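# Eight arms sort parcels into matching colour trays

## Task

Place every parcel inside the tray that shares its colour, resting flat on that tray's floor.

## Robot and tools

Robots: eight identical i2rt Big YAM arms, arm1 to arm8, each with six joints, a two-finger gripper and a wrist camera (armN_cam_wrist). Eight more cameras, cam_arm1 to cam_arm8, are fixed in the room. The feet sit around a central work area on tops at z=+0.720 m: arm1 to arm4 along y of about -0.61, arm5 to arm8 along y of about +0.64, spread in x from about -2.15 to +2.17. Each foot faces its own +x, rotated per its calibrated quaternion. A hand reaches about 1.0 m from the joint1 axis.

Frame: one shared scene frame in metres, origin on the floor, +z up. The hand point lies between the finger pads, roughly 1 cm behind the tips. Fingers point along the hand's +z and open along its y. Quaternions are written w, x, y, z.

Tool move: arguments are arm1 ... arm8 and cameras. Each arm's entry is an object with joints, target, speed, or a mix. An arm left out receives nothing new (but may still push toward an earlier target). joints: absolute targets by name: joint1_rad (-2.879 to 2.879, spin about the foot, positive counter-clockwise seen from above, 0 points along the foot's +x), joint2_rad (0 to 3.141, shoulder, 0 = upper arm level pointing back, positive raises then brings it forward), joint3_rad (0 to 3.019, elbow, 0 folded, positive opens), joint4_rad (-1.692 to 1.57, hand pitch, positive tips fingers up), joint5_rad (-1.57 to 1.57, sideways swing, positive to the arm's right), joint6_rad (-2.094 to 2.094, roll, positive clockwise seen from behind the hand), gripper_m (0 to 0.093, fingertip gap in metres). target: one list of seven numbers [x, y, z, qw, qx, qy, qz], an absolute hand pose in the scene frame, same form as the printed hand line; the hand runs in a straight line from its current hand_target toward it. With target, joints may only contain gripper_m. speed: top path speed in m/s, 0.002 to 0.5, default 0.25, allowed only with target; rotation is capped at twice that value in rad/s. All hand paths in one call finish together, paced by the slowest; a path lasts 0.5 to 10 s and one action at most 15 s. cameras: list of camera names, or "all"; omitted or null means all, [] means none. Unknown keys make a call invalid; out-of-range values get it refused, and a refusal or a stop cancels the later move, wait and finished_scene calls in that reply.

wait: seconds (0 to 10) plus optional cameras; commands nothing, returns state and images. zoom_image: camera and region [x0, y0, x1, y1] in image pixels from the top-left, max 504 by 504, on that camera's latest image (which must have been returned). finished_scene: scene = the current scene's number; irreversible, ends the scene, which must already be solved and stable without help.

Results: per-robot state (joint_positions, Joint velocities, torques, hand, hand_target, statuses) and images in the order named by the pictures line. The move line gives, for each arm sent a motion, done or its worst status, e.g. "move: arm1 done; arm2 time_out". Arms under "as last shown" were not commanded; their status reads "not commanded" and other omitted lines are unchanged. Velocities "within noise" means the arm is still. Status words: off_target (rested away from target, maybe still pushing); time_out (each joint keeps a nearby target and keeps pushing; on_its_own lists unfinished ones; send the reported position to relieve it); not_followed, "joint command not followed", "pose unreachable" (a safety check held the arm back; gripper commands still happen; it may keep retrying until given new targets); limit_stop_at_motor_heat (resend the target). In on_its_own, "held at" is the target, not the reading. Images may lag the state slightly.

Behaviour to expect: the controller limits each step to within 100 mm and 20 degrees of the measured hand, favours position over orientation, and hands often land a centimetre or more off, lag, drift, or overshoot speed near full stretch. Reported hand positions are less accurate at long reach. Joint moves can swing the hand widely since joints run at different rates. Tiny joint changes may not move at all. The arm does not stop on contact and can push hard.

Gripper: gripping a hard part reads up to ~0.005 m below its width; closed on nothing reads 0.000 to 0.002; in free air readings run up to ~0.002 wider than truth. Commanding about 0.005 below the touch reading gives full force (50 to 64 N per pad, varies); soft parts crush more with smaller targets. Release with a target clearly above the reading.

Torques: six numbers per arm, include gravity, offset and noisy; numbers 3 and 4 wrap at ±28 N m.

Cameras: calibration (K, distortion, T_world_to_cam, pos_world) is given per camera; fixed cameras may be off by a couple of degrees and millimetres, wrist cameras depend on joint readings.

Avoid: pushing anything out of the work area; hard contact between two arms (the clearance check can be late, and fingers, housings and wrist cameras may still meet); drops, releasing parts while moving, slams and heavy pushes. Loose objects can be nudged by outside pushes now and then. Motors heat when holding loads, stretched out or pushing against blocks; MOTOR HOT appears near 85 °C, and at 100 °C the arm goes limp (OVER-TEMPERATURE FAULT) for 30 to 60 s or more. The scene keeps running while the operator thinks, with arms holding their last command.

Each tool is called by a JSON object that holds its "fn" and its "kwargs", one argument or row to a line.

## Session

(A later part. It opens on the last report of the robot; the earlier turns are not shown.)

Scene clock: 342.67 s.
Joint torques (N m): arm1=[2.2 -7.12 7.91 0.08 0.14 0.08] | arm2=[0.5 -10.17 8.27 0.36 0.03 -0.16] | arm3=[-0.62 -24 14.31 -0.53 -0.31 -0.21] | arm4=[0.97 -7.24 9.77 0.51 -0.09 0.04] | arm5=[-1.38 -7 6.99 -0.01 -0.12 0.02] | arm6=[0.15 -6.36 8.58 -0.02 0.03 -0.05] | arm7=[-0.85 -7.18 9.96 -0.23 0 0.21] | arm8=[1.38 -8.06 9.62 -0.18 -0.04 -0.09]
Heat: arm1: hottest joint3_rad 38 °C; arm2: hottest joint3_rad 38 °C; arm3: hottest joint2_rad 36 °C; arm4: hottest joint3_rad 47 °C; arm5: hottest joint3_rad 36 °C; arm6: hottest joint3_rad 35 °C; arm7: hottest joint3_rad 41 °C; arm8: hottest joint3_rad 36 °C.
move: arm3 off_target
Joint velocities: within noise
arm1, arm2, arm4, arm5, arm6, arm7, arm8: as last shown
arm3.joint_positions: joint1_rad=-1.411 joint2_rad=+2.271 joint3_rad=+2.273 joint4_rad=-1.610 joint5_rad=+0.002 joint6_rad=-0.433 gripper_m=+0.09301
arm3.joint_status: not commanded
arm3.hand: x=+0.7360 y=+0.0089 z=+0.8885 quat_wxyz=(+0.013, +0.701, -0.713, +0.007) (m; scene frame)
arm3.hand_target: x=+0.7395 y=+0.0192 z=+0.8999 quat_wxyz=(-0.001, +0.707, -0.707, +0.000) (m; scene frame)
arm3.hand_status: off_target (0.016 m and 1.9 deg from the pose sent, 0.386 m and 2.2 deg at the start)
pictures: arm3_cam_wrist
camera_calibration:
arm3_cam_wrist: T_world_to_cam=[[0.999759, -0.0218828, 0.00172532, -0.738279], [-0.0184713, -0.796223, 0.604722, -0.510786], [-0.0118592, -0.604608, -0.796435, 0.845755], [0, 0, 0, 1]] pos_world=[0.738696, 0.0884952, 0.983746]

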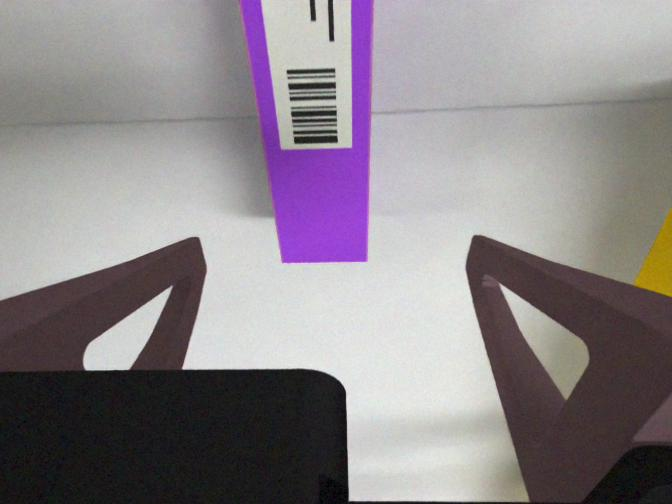

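{"fn": "move", "kwargs": {
  "arm3": {"target":[0.728,0.046,0.765,0,0.715,-0.699,0],"speed":0.17},
  "cameras": ["arm3_cam_wrist"]
}}

{"fn": "move", "kwargs": {
  "arm3": {"joints":{"gripper_m":0.05}},
  "cameras": []
}}

{"fn": "move", "kwargs": {
  "arm3": {"target":[0.726,0.035,0.91,0,0.715,-0.699,0],"speed":0.25},
  "cameras": ["arm3_cam_wrist"]
}}

{"fn": "move", "kwargs": {
  "arm3": {"joints":{"joint2_rad":1.2,"joint3_rad":1.15,"joint4_rad":-1.52}},
  "cameras": []
}}

{"fn": "move", "kwargs": {
  "arm3": {"joints":{"joint1_rad":0.251,"joint6_rad":-0.36}},
  "arm2": {"joints":{"joint1_rad":-2.5}},
  "cameras": []
}}

{"fn": "move", "kwargs": {
  "arm3": {"target":[-0.21,-0.365,0.87,0,1,0,0],"speed":0.3},
  "cameras": []
}}

{"fn": "move", "kwargs": {
  "arm3": {"target":[-0.21,-0.365,0.775,0,1,0,0],"speed":0.16},
  "cameras": ["cam_arm2"]
}}

{"fn": "move", "kwargs": {
  "arm3": {"target":[-0.21,-0.365,0.754,0,1,0,0],"speed":0.08},
  "cameras": []
}}

Scene clock: 359.57 s.
Joint torques (N m): arm1=[2.14 -7.12 7.99 0.09 0.13 0.07] | arm2=[0.44 -10.23 8.27 0.38 0.03 -0.16] | arm3=[0.21 -26.52 10.51 0.53 -0.28 -0.12] | arm4=[1.03 -7.24 9.77 0.51 -0.09 0.04] | arm5=[-1.2 -6.36 6.97 0.05 -0.08 -0.02] | arm6=[0.15 -6.36 8.58 -0.06 0.03 -0.05] | arm7=[-0.97 -7.24 9.94 -0.23 0.01 0.2] | arm8=[1.32 -8.18 9.58 -0.1 -0.03 -0.1]
Heat: arm1: hottest joint3_rad 38 °C; arm2: hottest joint3_rad 38 °C; arm3: hottest joint2_rad 38 °C; arm4: hottest joint3_rad 47 °C; arm5: hottest joint3_rad 36 °C; arm6: hottest joint3_rad 35 °C; arm7: hottest joint3_rad 41 °C; arm8: hottest joint3_rad 36 °C.
move: arm3 off_target
Joint velocities: within noise
arm1, arm2, arm4, arm6, arm7: as last shown
arm3.joint_positions: joint1_rad=-1.391 joint2_rad=+2.404 joint3_rad=+2.179 joint4_rad=-1.380 joint5_rad=+0.000 joint6_rad=-0.434 gripper_m=+0.09301
arm3.joint_status: not commanded
arm3.hand: x=+0.7327 y=+0.0346 z=+0.7608 quat_wxyz=(+0.012, +0.708, -0.706, +0.006) (m; scene frame)
arm3.hand_target: x=+0.7277 y=+0.0458 z=+0.7652 quat_wxyz=(+0.000, +0.715, -0.699, +0.000) (m; scene frame)
arm3.hand_status: off_target (0.013 m and 1.9 deg from the pose sent, 0.129 m and 2.8 deg at the start)
arm5.joint_positions: joint1_rad=+1.543 joint2_rad=+1.211 joint3_rad=+1.146 joint4_rad=-1.513 joint5_rad=+0.000 joint6_rad=-0.302 gripper_m=+0.09288
arm5.joint_status: not commanded
arm5.hand: x=+2.0692 y=+0.3252 z=+1.0260 quat_wxyz=(-0.003, +0.702, +0.712, +0.007) (m; scene frame)
arm5.hand_target: x=+2.0667 y=+0.3277 z=+1.0312 quat_wxyz=(-0.002, +0.707, +0.707, +0.003) (m; scene frame)
arm5.hand_status: not commanded
arm8.joint_positions: joint1_rad=+0.313 joint2_rad=+1.210 joint3_rad=+1.153 joint4_rad=-1.520 joint5_rad=-0.002 joint6_rad=-0.291 gripper_m=+0.09293
arm8.joint_status: not commanded
arm8.hand: x=-1.7571 y=+0.3381 z=+0.9991 quat_wxyz=(+0.000, -0.708, -0.706, -0.003) (m; scene frame)
arm8.hand_target: x=-1.7584 y=+0.3406 z=+1.0010 quat_wxyz=(+0.000, -0.707, -0.707, +0.001) (m; scene frame)
arm8.hand_status: not commanded
pictures: arm3_cam_wrist
camera_calibration:
arm3_cam_wrist: T_world_to_cam=[[0.999998, -0.0017186, 0.00089107, -0.734494], [-0.0019084, -0.797895, 0.602793, -0.423725], [-0.000324982, -0.602794, -0.797897, 0.752135], [0, 0, 0, 1]] pos_world=[0.733928, 0.114032, 0.856199]

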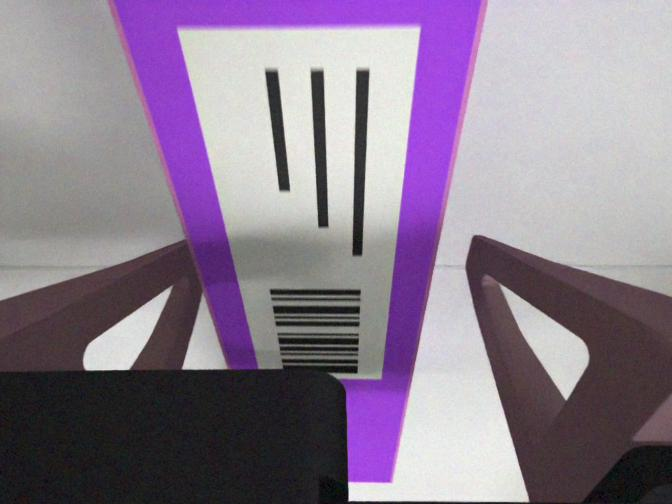

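Scene clock: 360.20 s.
Joint torques (N m): arm1=[2.08 -7.06 7.98 0.16 0.15 0.05] | arm2=[0.44 -10.17 8.27 0.36 0.03 -0.16] | arm3=[0.32 -25.99 10.28 0.57 -0.25 -0.12] | arm4=[0.97 -7.3 9.78 0.51 -0.09 0.04] | arm5=[-1.32 -6.83 7.13 0.1 -0.07 -0.04] | arm6=[0.09 -6.36 8.58 -0.05 0.03 -0.05] | arm7=[-0.97 -7 9.91 -0.25 0 0.2] | arm8=[1.38 -8.06 9.66 -0.2 -0.04 -0.11]
Heat: arm1: hottest joint3_rad 38 °C; arm2: hottest joint3_rad 38 °C; arm3: hottest joint2_rad 38 °C; arm4: hottest joint3_rad 47 °C; arm5: hottest joint3_rad 36 °C; arm6: hottest joint3_rad 35 °C; arm7: hottest joint3_rad 41 °C; arm8: hottest joint3_rad 36 °C.
move: arm3 off_target
Joint velocities: within noise
arm1, arm2, arm4, arm5, arm6, arm7, arm8: as last shown
arm3.joint_positions: joint1_rad=-1.391 joint2_rad=+2.404 joint3_rad=+2.179 joint4_rad=-1.380 joint5_rad=+0.000 joint6_rad=-0.434 gripper_m=+0.05862
arm3.joint_status: gripper_m off_target (ended at +0.05865, target +0.05000)
arm3.hand: x=+0.7327 y=+0.0346 z=+0.7608 quat_wxyz=(+0.012, +0.708, -0.706, +0.006) (m; scene frame)
arm3.hand_target: x=+0.7277 y=+0.0458 z=+0.7652 quat_wxyz=(+0.000, +0.715, -0.699, +0.000) (m; scene frame)
arm3.hand_status: not commanded
pictures: none
No camera images: "cameras" was empty.

Scene clock: 361.97 s.
Joint torques (N m): arm1=[2.02 -7.24 8.02 -0.01 0.11 0.07] | arm2=[0.5 -10.17 8.27 0.38 0.03 -0.16] | arm3=[0.03 -26.17 14.38 -0.47 -0.24 -0.17] | arm4=[0.97 -7.3 9.77 0.51 -0.09 0.04] | arm5=[-1.49 -6.71 7.02 0.12 -0.11 -0.02] | arm6=[0.15 -6.42 8.58 -0.05 0.03 -0.05] | arm7=[-0.91 -6.95 9.94 -0.24 0.02 0.2] | arm8=[1.61 -8.06 9.61 -0.12 -0.03 -0.1]
Heat: arm1: hottest joint3_rad 38 °C; arm2: hottest joint3_rad 38 °C; arm3: hottest joint2_rad 38 °C; arm4: hottest joint3_rad 47 °C; arm5: hottest joint3_rad 36 °C; arm6: hottest joint3_rad 35 °C; arm7: hottest joint3_rad 41 °C; arm8: hottest joint3_rad 36 °C.
move: arm3 off_target
Joint velocities: within noise
arm1, arm2, arm4, arm5, arm6, arm7, arm8: as last shown
arm3.joint_positions: joint1_rad=-1.391 joint2_rad=+2.330 joint3_rad=+2.363 joint4_rad=-1.665 joint5_rad=+0.000 joint6_rad=-0.434 gripper_m=+0.05862
arm3.joint_status: not commanded
arm3.hand: x=+0.7265 y=+0.0219 z=+0.8827 quat_wxyz=(+0.025, +0.708, -0.706, +0.010) (m; scene frame)
arm3.hand_target: x=+0.7253 y=+0.0337 z=+0.9101 quat_wxyz=(-0.001, +0.715, -0.699, +0.000) (m; scene frame)
arm3.hand_status: off_target (0.030 m and 3.3 deg from the pose sent, 0.149 m and 1.9 deg at the start; pose on its path clipped on 9 of 53 steps)
pictures: arm3_cam_wrist
camera_calibration:
arm3_cam_wrist: T_world_to_cam=[[0.999942, -0.00192224, -0.0105569, -0.718224], [0.00505958, -0.783133, 0.621833, -0.529545], [-0.00946281, -0.621851, -0.783079, 0.835775], [0, 0, 0, 1]] pos_world=[0.728771, 0.103643, 0.976184]

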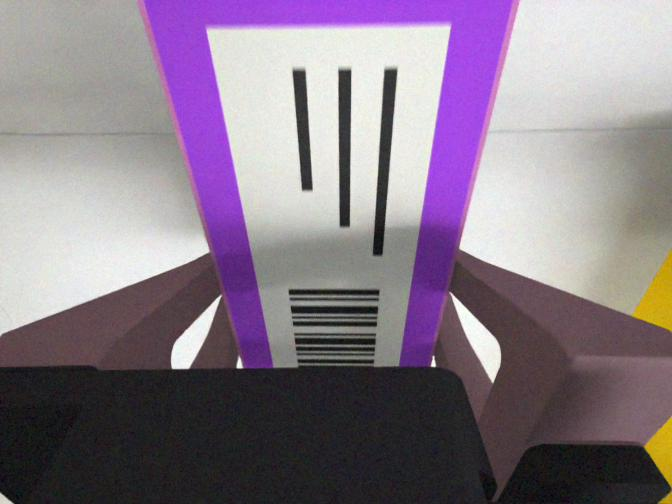

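Scene clock: 363.70 s.
Joint torques (N m): arm1=[1.96 -7.3 8.03 0.09 0.11 0.08] | arm2=[0.5 -10.17 8.25 0.38 0.02 -0.16] | arm3=[-0.03 -10.17 9.59 0.47 -0.24 -0.17] | arm4=[0.97 -7.3 9.78 0.51 -0.09 0.04] | arm5=[-1.49 -6.48 7.12 0.13 -0.06 0.02] | arm6=[0.15 -6.42 8.57 -0.03 0.03 -0.05] | arm7=[-0.91 -7 9.94 -0.21 0 0.2] | arm8=[1.26 -8.35 9.65 -0.2 -0.04 -0.11]
Heat: arm1: hottest joint3_rad 38 °C; arm2: hottest joint3_rad 38 °C; arm3: hottest joint2_rad 37 °C; arm4: hottest joint3_rad 47 °C; arm5: hottest joint3_rad 36 °C; arm6: hottest joint3_rad 35 °C; arm7: hottest joint3_rad 41 °C; arm8: hottest joint3_rad 36 °C.
move: arm3 done
Joint velocities: within noise
arm1, arm4, arm5, arm6, arm8: as last shown
arm2.joint_positions: joint1_rad=-2.099 joint2_rad=+1.209 joint3_rad=+1.151 joint4_rad=-1.516 joint5_rad=+0.001 joint6_rad=+0.395 gripper_m=+0.09291
arm2.joint_status: not commanded
arm2.hand: x=-0.5458 y=-0.5001 z=+1.0382 quat_wxyz=(+0.001, -0.007, -1.000, +0.001) (m; scene frame)
arm2.hand_target: x=-0.5484 y=-0.5001 z=+1.0405 quat_wxyz=(+0.000, +0.000, -1.000, +0.000) (m; scene frame)
arm2.hand_status: not commanded
arm3.joint_positions: joint1_rad=-1.391 joint2_rad=+1.206 joint3_rad=+1.144 joint4_rad=-1.530 joint5_rad=+0.000 joint6_rad=-0.434 gripper_m=+0.05862
arm3.joint_status: all done
arm3.hand: x=+0.5705 y=-0.3170 z=+0.9933 quat_wxyz=(+0.006, +0.708, -0.706, +0.003) (m; scene frame)
arm3.hand_target: x=+0.5692 y=-0.3127 z=+0.9973 quat_wxyz=(-0.004, +0.715, -0.699, -0.001) (m; scene frame)
arm3.hand_status: not commanded
arm7.joint_positions: joint1_rad=-1.016 joint2_rad=+1.240 joint3_rad=+1.203 joint4_rad=-1.510 joint5_rad=-0.002 joint6_rad=-0.100 gripper_m=+0.09310
arm7.joint_status: not commanded
arm7.hand: x=-0.4535 y=+0.2647 z=+1.0490 quat_wxyz=(-0.007, -0.702, -0.712, +0.008) (m; scene frame)
arm7.hand_target: x=-0.4559 y=+0.2671 z=+1.0448 quat_wxyz=(+0.001, -0.707, -0.707, +0.000) (m; scene frame)
arm7.hand_status: not commanded
pictures: none
No camera images: "cameras" was empty.

Scene clock: 365.67 s.
Joint torques (N m): arm1=[1.9 -7.06 7.97 0.05 0.12 0.08] | arm2=[-0.32 -10.23 8.27 0.38 0.01 -0.16] | arm3=[0.03 -9.76 9.68 0.44 -0.13 0.12] | arm4=[0.97 -7.24 9.77 0.51 -0.09 0.04] | arm5=[-1.32 -6.42 7.04 0.13 -0.05 -0.01] | arm6=[0.15 -6.36 8.59 -0.03 0.04 -0.05] | arm7=[-0.91 -7.12 9.98 -0.23 0 0.21] | arm8=[1.49 -8.18 9.58 -0.14 -0.02 -0.09]
Heat: arm1: hottest joint3_rad 37 °C; arm2: hottest joint3_rad 38 °C; arm3: hottest joint2_rad 37 °C; arm4: hottest joint3_rad 47 °C; arm5: hottest joint3_rad 36 °C; arm6: hottest joint3_rad 35 °C; arm7: hottest joint3_rad 41 °C; arm8: hottest joint3_rad 36 °C.
move: arm2 done; arm3 done
Joint velocities: within noise
arm1, arm4, arm5, arm6, arm7, arm8: as last shown
arm2.joint_positions: joint1_rad=-2.493 joint2_rad=+1.209 joint3_rad=+1.151 joint4_rad=-1.516 joint5_rad=+0.002 joint6_rad=+0.395 gripper_m=+0.09292
arm2.joint_status: all done
arm2.hand: x=-0.5221 y=-0.6281 z=+1.0381 quat_wxyz=(+0.002, -0.202, -0.979, +0.001) (m; scene frame)
arm2.hand_target: x=-0.5246 y=-0.6301 z=+1.0404 quat_wxyz=(+0.000, -0.201, -0.980, +0.000) (m; scene frame)
arm2.hand_status: not commanded
arm3.joint_positions: joint1_rad=+0.242 joint2_rad=+1.206 joint3_rad=+1.144 joint4_rad=-1.530 joint5_rad=-0.003 joint6_rad=-0.376 gripper_m=+0.05859
arm3.joint_status: all done
arm3.hand: x=+0.1299 y=-0.4956 z=+0.9897 quat_wxyz=(+0.002, +1.000, +0.003, +0.012) (m; scene frame)
arm3.hand_target: x=+0.1256 y=-0.4971 z=+0.9937 quat_wxyz=(-0.002, +1.000, +0.000, +0.002) (m; scene frame)
arm3.hand_status: not commanded
pictures: none
No camera images: "cameras" was empty.

Scene clock: 368.07 s.
Joint torques (N m): arm1=[2.26 -7.41 7.98 0.13 0.1 0.05] | arm2=[-0.26 -10.17 8.27 0.38 0.01 -0.16] | arm3=[-0.62 -23.77 14.38 -0.57 -0.31 0.04] | arm4=[0.97 -7.24 9.77 0.51 -0.09 0.04] | arm5=[-1.67 -6.42 7.17 0.03 -0.07 -0.02] | arm6=[0.09 -6.42 8.57 -0.05 0.04 -0.05] | arm7=[-0.85 -6.95 9.95 -0.18 0 0.2] | arm8=[1.49 -8.23 9.59 -0.1 -0.04 -0.1]
Heat: arm1: hottest joint3_rad 37 °C; arm2: hottest joint3_rad 38 °C; arm3: hottest joint2_rad 37 °C; arm4: hottest joint3_rad 47 °C; arm5: hottest joint3_rad 36 °C; arm6: hottest joint3_rad 35 °C; arm7: hottest joint3_rad 41 °C; arm8: hottest joint3_rad 36 °C.
move: arm3 off_target
Joint velocities: within noise
arm1, arm2, arm4, arm5, arm6, arm7, arm8: as last shown
arm3.joint_positions: joint1_rad=+0.242 joint2_rad=+2.220 joint3_rad=+2.110 joint4_rad=-1.496 joint5_rad=-0.004 joint6_rad=-0.376 gripper_m=+0.05859
arm3.joint_status: not commanded
arm3.hand: x=-0.1956 y=-0.3688 z=+0.8532 quat_wxyz=(+0.005, +1.000, +0.003, +0.018) (m; scene frame)
arm3.hand_target: x=-0.2089 y=-0.3653 z=+0.8701 quat_wxyz=(+0.000, +1.000, +0.000, -0.001) (m; scene frame)
arm3.hand_status: off_target (0.022 m and 2.2 deg from the pose sent, 0.383 m and 1.5 deg at the start)
pictures: none
No camera images: "cameras" was empty.

Scene clock: 369.43 s.
Joint torques (N m): arm1=[1.96 -7.24 7.88 0.08 0.17 0.06] | arm2=[-0.26 -10.23 8.25 0.38 0.01 -0.16] | arm3=[-0.56 -25.7 9.78 0.55 -0.3 0.05] | arm4=[0.97 -7.24 9.77 0.51 -0.09 0.04] | arm5=[-1.44 -6.53 7.09 0.23 -0.08 0] | arm6=[0.15 -6.36 8.58 -0.05 0.04 -0.05] | arm7=[-0.79 -7 9.94 -0.23 0.01 0.2] | arm8=[1.44 -8.23 9.65 -0.17 -0.04 -0.11]
Heat: arm1: hottest joint3_rad 37 °C; arm2: hottest joint3_rad 38 °C; arm3: hottest joint2_rad 37 °C; arm4: hottest joint3_rad 47 °C; arm5: hottest joint3_rad 36 °C; arm6: hottest joint3_rad 35 °C; arm7: hottest joint3_rad 41 °C; arm8: hottest joint3_rad 36 °C.
move: arm3 off_target
Joint velocities: within noise
arm1.joint_positions: joint1_rad=-0.711 joint2_rad=+1.205 joint3_rad=+1.160 joint4_rad=-1.513 joint5_rad=+0.005 joint6_rad=-0.018 gripper_m=+0.09290
arm1.joint_status: not commanded
arm1.hand: x=-2.0123 y=-0.9072 z=+1.0148 quat_wxyz=(-0.008, -0.530, -0.848, +0.009) (m; scene frame)
arm1.hand_target: x=-2.0111 y=-0.9013 z=+1.0126 quat_wxyz=(-0.003, -0.528, -0.849, +0.006) (m; scene frame)
arm1.hand_status: not commanded
arm2, arm5, arm7, arm8: as last shown
arm3.joint_positions: joint1_rad=+0.242 joint2_rad=+2.294 joint3_rad=+2.011 joint4_rad=-1.316 joint5_rad=-0.004 joint6_rad=-0.376 gripper_m=+0.05859
arm3.joint_status: not commanded
arm3.hand: x=-0.2020 y=-0.3656 z=+0.7666 quat_wxyz=(+0.004, +1.000, +0.003, +0.015) (m; scene frame)
arm3.hand_target: x=-0.2098 y=-0.3650 z=+0.7750 quat_wxyz=(+0.000, +1.000, +0.000, +0.000) (m; scene frame)
arm3.hand_status: off_target (0.012 m and 1.8 deg from the pose sent, 0.080 m and 2.2 deg at the start)
arm4.joint_positions: joint1_rad=-0.913 joint2_rad=+1.209 joint3_rad=+1.155 joint4_rad=-1.528 joint5_rad=-0.015 joint6_rad=+0.068 gripper_m=+0.09292
arm4.joint_status: not commanded
arm4.hand: x=+2.0202 y=-0.5941 z=+0.9920 quat_wxyz=(+0.011, -0.015, -1.000, -0.002) (m; scene frame)
arm4.hand_target: x=+2.0194 y=-0.5899 z=+0.9927 quat_wxyz=(+0.006, -0.008, -1.000, -0.003) (m; scene frame)
arm4.hand_status: not commanded
arm6.joint_positions: joint1_rad=-0.409 joint2_rad=+1.212 joint3_rad=+1.147 joint4_rad=-1.514 joint5_rad=-0.001 joint6_rad=-0.186 gripper_m=+0.09290
arm6.joint_status: not commanded
arm6.hand: x=+1.0216 y=+0.3445 z=+1.0553 quat_wxyz=(+0.004, -0.408, -0.913, -0.003) (m; scene frame)
arm6.hand_target: x=+1.0232 y=+0.3477 z=+1.0602 quat_wxyz=(+0.000, -0.406, -0.914, +0.000) (m; scene frame)
arm6.hand_status: not commanded
pictures: cam_arm2

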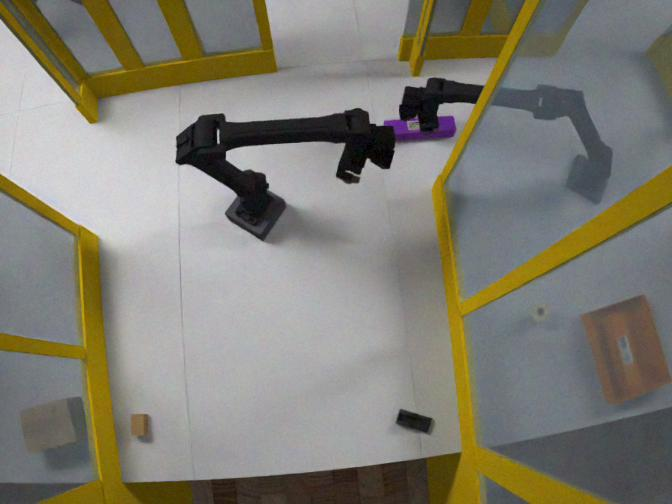

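Scene clock: 370.40 s.
Joint torques (N m): arm1=[1.85 -7.18 8.06 0.02 0.12 0.08] | arm2=[-0.26 -10.17 8.27 0.36 0.01 -0.16] | arm3=[-0.62 -24 8.72 0.81 -0.29 0.05] | arm4=[0.97 -7.3 9.77 0.51 -0.09 0.04] | arm5=[-1.49 -7.36 7.13 0.06 -0.08 0] | arm6=[0.15 -6.3 8.59 -0.05 0.03 -0.05] | arm7=[-0.91 -6.95 9.92 -0.23 0 0.21] | arm8=[1.55 -8.06 9.62 -0.18 -0.02 -0.09]
Heat: arm1: hottest joint3_rad 37 °C; arm2: hottest joint3_rad 38 °C; arm3: hottest joint2_rad 37 °C; arm4: hottest joint3_rad 47 °C; arm5: hottest joint3_rad 36 °C; arm6: hottest joint3_rad 35 °C; arm7: hottest joint3_rad 41 °C; arm8: hottest joint3_rad 36 °C.
move: arm3 done
Joint velocities: within noise
arm1, arm2, arm4, arm5, arm6, arm7, arm8: as last shown
arm3.joint_positions: joint1_rad=+0.242 joint2_rad=+2.294 joint3_rad=+1.998 joint4_rad=-1.280 joint5_rad=-0.004 joint6_rad=-0.376 gripper_m=+0.05859
arm3.joint_status: not commanded
arm3.hand: x=-0.2059 y=-0.3640 z=+0.7619 quat_wxyz=(+0.000, +1.000, +0.003, +0.004) (m; scene frame)
arm3.hand_target: x=-0.2099 y=-0.3649 z=+0.7541 quat_wxyz=(+0.000, +1.000, +0.000, +0.000) (m; scene frame)
arm3.hand_status: done (0.009 m and 0.6 deg from the pose sent, 0.015 m and 1.8 deg at the start)
pictures: none
No camera images: "cameras" was empty.

{"fn": "move", "kwargs": {
  "arm3": {"joints":{"gripper_m":0.093}},
  "cameras": []
}}

{"fn": "move", "kwargs": {
  "arm3": {"target":[-0.205,-0.365,0.91,0,1,0,0],"speed":0.3},
  "cameras": []
}}

{"fn": "move", "kwargs": {
  "arm3": {"joints":{"joint2_rad":1.2,"joint3_rad":1.15,"joint4_rad":-1.52}},
  "arm2": {"joints":{"joint1_rad":-2.094,"joint6_rad":0.387}},
  "cameras": []
}}

{"fn": "move", "kwargs": {
  "arm2": {"target":[-0.212,-0.365,0.9,0,0,1,0],"speed":0.3},
  "arm3": {"joints":{"joint1_rad":1.2}},
  "cameras": ["arm2_cam_wrist"]
}}

Scene clock: 378.20 s.
Joint torques (N m): arm1=[2.32 -7.06 8.02 0.13 0.12 0.05] | arm2=[-0.26 -10.17 8.27 0.38 0.01 -0.16] | arm3=[-0.56 -24.18 8.75 0.59 -0.29 0.06] | arm4=[0.97 -7.24 9.77 0.51 -0.09 0.04] | arm5=[-1.03 -6.65 7.08 0.23 -0.09 -0.02] | arm6=[0.15 -6.36 8.59 -0.02 0.03 -0.05] | arm7=[-1.03 -7.12 9.92 -0.27 0.01 0.21] | arm8=[1.67 -8.12 9.63 -0.17 -0.02 -0.11]
Heat: arm1: hottest joint3_rad 37 °C; arm2: hottest joint3_rad 38 °C; arm3: hottest joint2_rad 37 °C; arm4: hottest joint3_rad 47 °C; arm5: hottest joint3_rad 36 °C; arm6: hottest joint3_rad 35 °C; arm7: hottest joint3_rad 41 °C; arm8: hottest joint3_rad 36 °C.
move: arm3 done
Joint velocities: within noise
arm1, arm2, arm4, arm6, arm7: as last shown
arm3.joint_positions: joint1_rad=+0.242 joint2_rad=+2.294 joint3_rad=+1.998 joint4_rad=-1.275 joint5_rad=-0.004 joint6_rad=-0.376 gripper_m=+0.09287
arm3.joint_status: all done
arm3.hand: x=-0.2071 y=-0.3636 z=+0.7618 quat_wxyz=(-0.001, +1.000, +0.003, +0.002) (m; scene frame)
arm3.hand_target: x=-0.2098 y=-0.3649 z=+0.7541 quat_wxyz=(+0.000, +1.000, +0.000, +0.000) (m; scene frame)
arm3.hand_status: not commanded
arm5.joint_positions: joint1_rad=+1.543 joint2_rad=+1.211 joint3_rad=+1.146 joint4_rad=-1.513 joint5_rad=+0.000 joint6_rad=-0.302 gripper_m=+0.09288
arm5.joint_status: not commanded
arm5.hand: x=+2.0692 y=+0.3252 z=+1.0260 quat_wxyz=(-0.003, +0.702, +0.712, +0.007) (m; scene frame)
arm5.hand_target: x=+2.0667 y=+0.3277 z=+1.0312 quat_wxyz=(-0.002, +0.707, +0.707, +0.003) (m; scene frame)
arm5.hand_status: not commanded
arm8.joint_positions: joint1_rad=+0.313 joint2_rad=+1.210 joint3_rad=+1.153 joint4_rad=-1.520 joint5_rad=-0.002 joint6_rad=-0.291 gripper_m=+0.09293
arm8.joint_status: not commanded
arm8.hand: x=-1.7571 y=+0.3381 z=+0.9991 quat_wxyz=(+0.000, -0.708, -0.706, -0.003) (m; scene frame)
arm8.hand_target: x=-1.7584 y=+0.3406 z=+1.0010 quat_wxyz=(+0.000, -0.707, -0.707, +0.001) (m; scene frame)
arm8.hand_status: not commanded
pictures: none
No camera images: "cameras" was empty.

Scene clock: 379.83 s.
Joint torques (N m): arm1=[2.43 -6.71 8.02 0.08 0.12 0.09] | arm2=[-0.26 -10.17 8.27 0.38 0.01 -0.16] | arm3=[-0.91 -24.47 14.22 -0.36 -0.28 0.01] | arm4=[0.97 -7.3 9.77 0.51 -0.09 0.04] | arm5=[-1.55 -6.71 7.08 0.03 -0.11 0] | arm6=[0.03 -6.36 8.58 -0.05 0.04 -0.05] | arm7=[-1.03 -7 9.88 -0.2 0.01 0.21] | arm8=[1.38 -8.23 9.54 -0.17 -0.04 -0.09]
Heat: arm1: hottest joint3_rad 37 °C; arm2: hottest joint3_rad 38 °C; arm3: hottest joint2_rad 37 °C; arm4: hottest joint3_rad 47 °C; arm5: hottest joint3_rad 36 °C; arm6: hottest joint3_rad 35 °C; arm7: hottest joint3_rad 41 °C; arm8: hottest joint3_rad 36 °C.
move: arm3 off_target
Joint velocities: within noise
arm1, arm2, arm4, arm5, arm6, arm7, arm8: as last shown
arm3.joint_positions: joint1_rad=+0.242 joint2_rad=+2.208 joint3_rad=+2.181 joint4_rad=-1.586 joint5_rad=-0.004 joint6_rad=-0.376 gripper_m=+0.09297
arm3.joint_status: not commanded
arm3.hand: x=-0.1935 y=-0.3699 z=+0.8881 quat_wxyz=(+0.006, +1.000, +0.003, +0.022) (m; scene frame)
arm3.hand_target: x=-0.2039 y=-0.3653 z=+0.9102 quat_wxyz=(+0.000, +1.000, +0.000, -0.001) (m; scene frame)
arm3.hand_status: off_target (0.025 m and 2.6 deg from the pose sent, 0.148 m and 0.5 deg at the start; pose on its path clipped on 9 of 49 steps)
pictures: none
No camera images: "cameras" was empty.

Scene clock: 381.50 s.
Joint torques (N m): arm1=[2.2 -6.77 7.99 0.18 0.13 0.06] | arm2=[0.73 -10.17 8.27 0.38 0.01 -0.13] | arm3=[-0.79 -9.93 9.54 0.4 -0.29 0.01] | arm4=[1.03 -7.24 9.78 0.53 -0.09 0.04] | arm5=[-1.14 -6.53 7.08 0.06 -0.09 0.01] | arm6=[0.15 -6.36 8.58 -0.06 0.03 -0.06] | arm7=[-0.79 -7.06 9.92 -0.24 -0.01 0.18] | arm8=[1.32 -8.23 9.63 -0.18 -0.04 -0.1]
Heat: arm1: hottest joint3_rad 37 °C; arm2: hottest joint3_rad 38 °C; arm3: hottest joint2_rad 36 °C; arm4: hottest joint3_rad 47 °C; arm5: hottest joint3_rad 36 °C; arm6: hottest joint3_rad 35 °C; arm7: hottest joint3_rad 41 °C; arm8: hottest joint3_rad 36 °C.
move: arm2 done; arm3 done
Joint velocities: within noise
arm1, arm4, arm5, arm6, arm7, arm8: as last shown
arm2.joint_positions: joint1_rad=-2.101 joint2_rad=+1.209 joint3_rad=+1.151 joint4_rad=-1.516 joint5_rad=+0.002 joint6_rad=+0.395 gripper_m=+0.09292
arm2.joint_status: all done
arm2.hand: x=-0.5455 y=-0.5006 z=+1.0382 quat_wxyz=(+0.001, -0.007, -1.000, +0.001) (m; scene frame)
arm2.hand_target: x=-0.5486 y=-0.4995 z=+1.0405 quat_wxyz=(+0.000, +0.000, -1.000, +0.000) (m; scene frame)
arm2.hand_status: not commanded
arm3.joint_positions: joint1_rad=+0.242 joint2_rad=+1.207 joint3_rad=+1.146 joint4_rad=-1.528 joint5_rad=-0.004 joint6_rad=-0.376 gripper_m=+0.09297
arm3.joint_status: all done
arm3.hand: x=+0.1286 y=-0.4952 z=+0.9901 quat_wxyz=(+0.002, +1.000, +0.003, +0.011) (m; scene frame)
arm3.hand_target: x=+0.1266 y=-0.4945 z=+0.9938 quat_wxyz=(+0.000, +1.000, +0.000, +0.001) (m; scene frame)
arm3.hand_status: not commanded
pictures: none
No camera images: "cameras" was empty.

Scene clock: 383.87 s.
Joint torques (N m): arm1=[1.9 -7 8.02 0.08 0.14 0.07] | arm2=[0.5 -24.59 11.85 0.16 0.01 -0.17] | arm3=[0.44 -10.11 9.44 0.38 -0.22 0.01] | arm4=[0.97 -7.3 9.77 0.51 -0.09 0.04] | arm5=[-1.49 -6.95 7.24 0.05 -0.07 -0.03] | arm6=[0.09 -6.48 8.59 -0.05 0.03 -0.05] | arm7=[-0.79 -7.06 9.91 -0.24 0 0.2] | arm8=[1.67 -8.18 9.58 -0.13 -0.04 -0.09]
Heat: arm1: hottest joint3_rad 37 °C; arm2: hottest joint3_rad 39 °C; arm3: hottest joint2_rad 36 °C; arm4: hottest joint3_rad 47 °C; arm5: hottest joint3_rad 36 °C; arm6: hottest joint3_rad 35 °C; arm7: hottest joint3_rad 41 °C; arm8: hottest joint3_rad 36 °C.
move: arm2 off_target; arm3 done
Joint velocities: within noise
arm1, arm4, arm5, arm6, arm8: as last shown
arm2.joint_positions: joint1_rad=-2.101 joint2_rad=+2.224 joint3_rad=+2.104 joint4_rad=-1.466 joint5_rad=+0.002 joint6_rad=+0.395 gripper_m=+0.09292
arm2.joint_status: not commanded
arm2.hand: x=-0.2212 y=-0.3708 z=+0.8960 quat_wxyz=(+0.007, -0.007, -1.000, +0.003) (m; scene frame)
arm2.hand_target: x=-0.2124 y=-0.3652 z=+0.9000 quat_wxyz=(-0.001, +0.000, -1.000, +0.000) (m; scene frame)
arm2.hand_status: off_target (0.012 m and 1.2 deg from the pose sent, 0.386 m and 0.8 deg at the start)
arm3.joint_positions: joint1_rad=+1.186 joint2_rad=+1.207 joint3_rad=+1.146 joint4_rad=-1.528 joint5_rad=-0.006 joint6_rad=-0.376 gripper_m=+0.09298
arm3.joint_status: all done
arm3.hand: x=+0.1597 y=-0.7917 z=+0.9885 quat_wxyz=(+0.001, +0.889, +0.458, +0.013) (m; scene frame)
arm3.hand_target: x=+0.1606 y=-0.7971 z=+0.9922 quat_wxyz=(+0.003, +0.887, +0.462, +0.004) (m; scene frame)
arm3.hand_status: not commanded
arm7.joint_positions: joint1_rad=-1.016 joint2_rad=+1.240 joint3_rad=+1.203 joint4_rad=-1.510 joint5_rad=-0.002 joint6_rad=-0.100 gripper_m=+0.09310
arm7.joint_status: not commanded
arm7.hand: x=-0.4535 y=+0.2647 z=+1.0490 quat_wxyz=(-0.007, -0.702, -0.712, +0.008) (m; scene frame)
arm7.hand_target: x=-0.4559 y=+0.2671 z=+1.0448 quat_wxyz=(+0.001, -0.707, -0.707, +0.000) (m; scene frame)
arm7.hand_status: not commanded
pictures: arm2_cam_wrist
camera_calibration:
arm2_cam_wrist: T_world_to_cam=[[-0.0196847, -0.999631, 0.0187346, -0.392993], [-0.803716, 0.0269668, 0.594401, -0.695914], [-0.594687, -0.00335671, -0.80395, 0.708129], [0, 0, 0, 1]] pos_world=[-0.145939, -0.371704, 0.990315]

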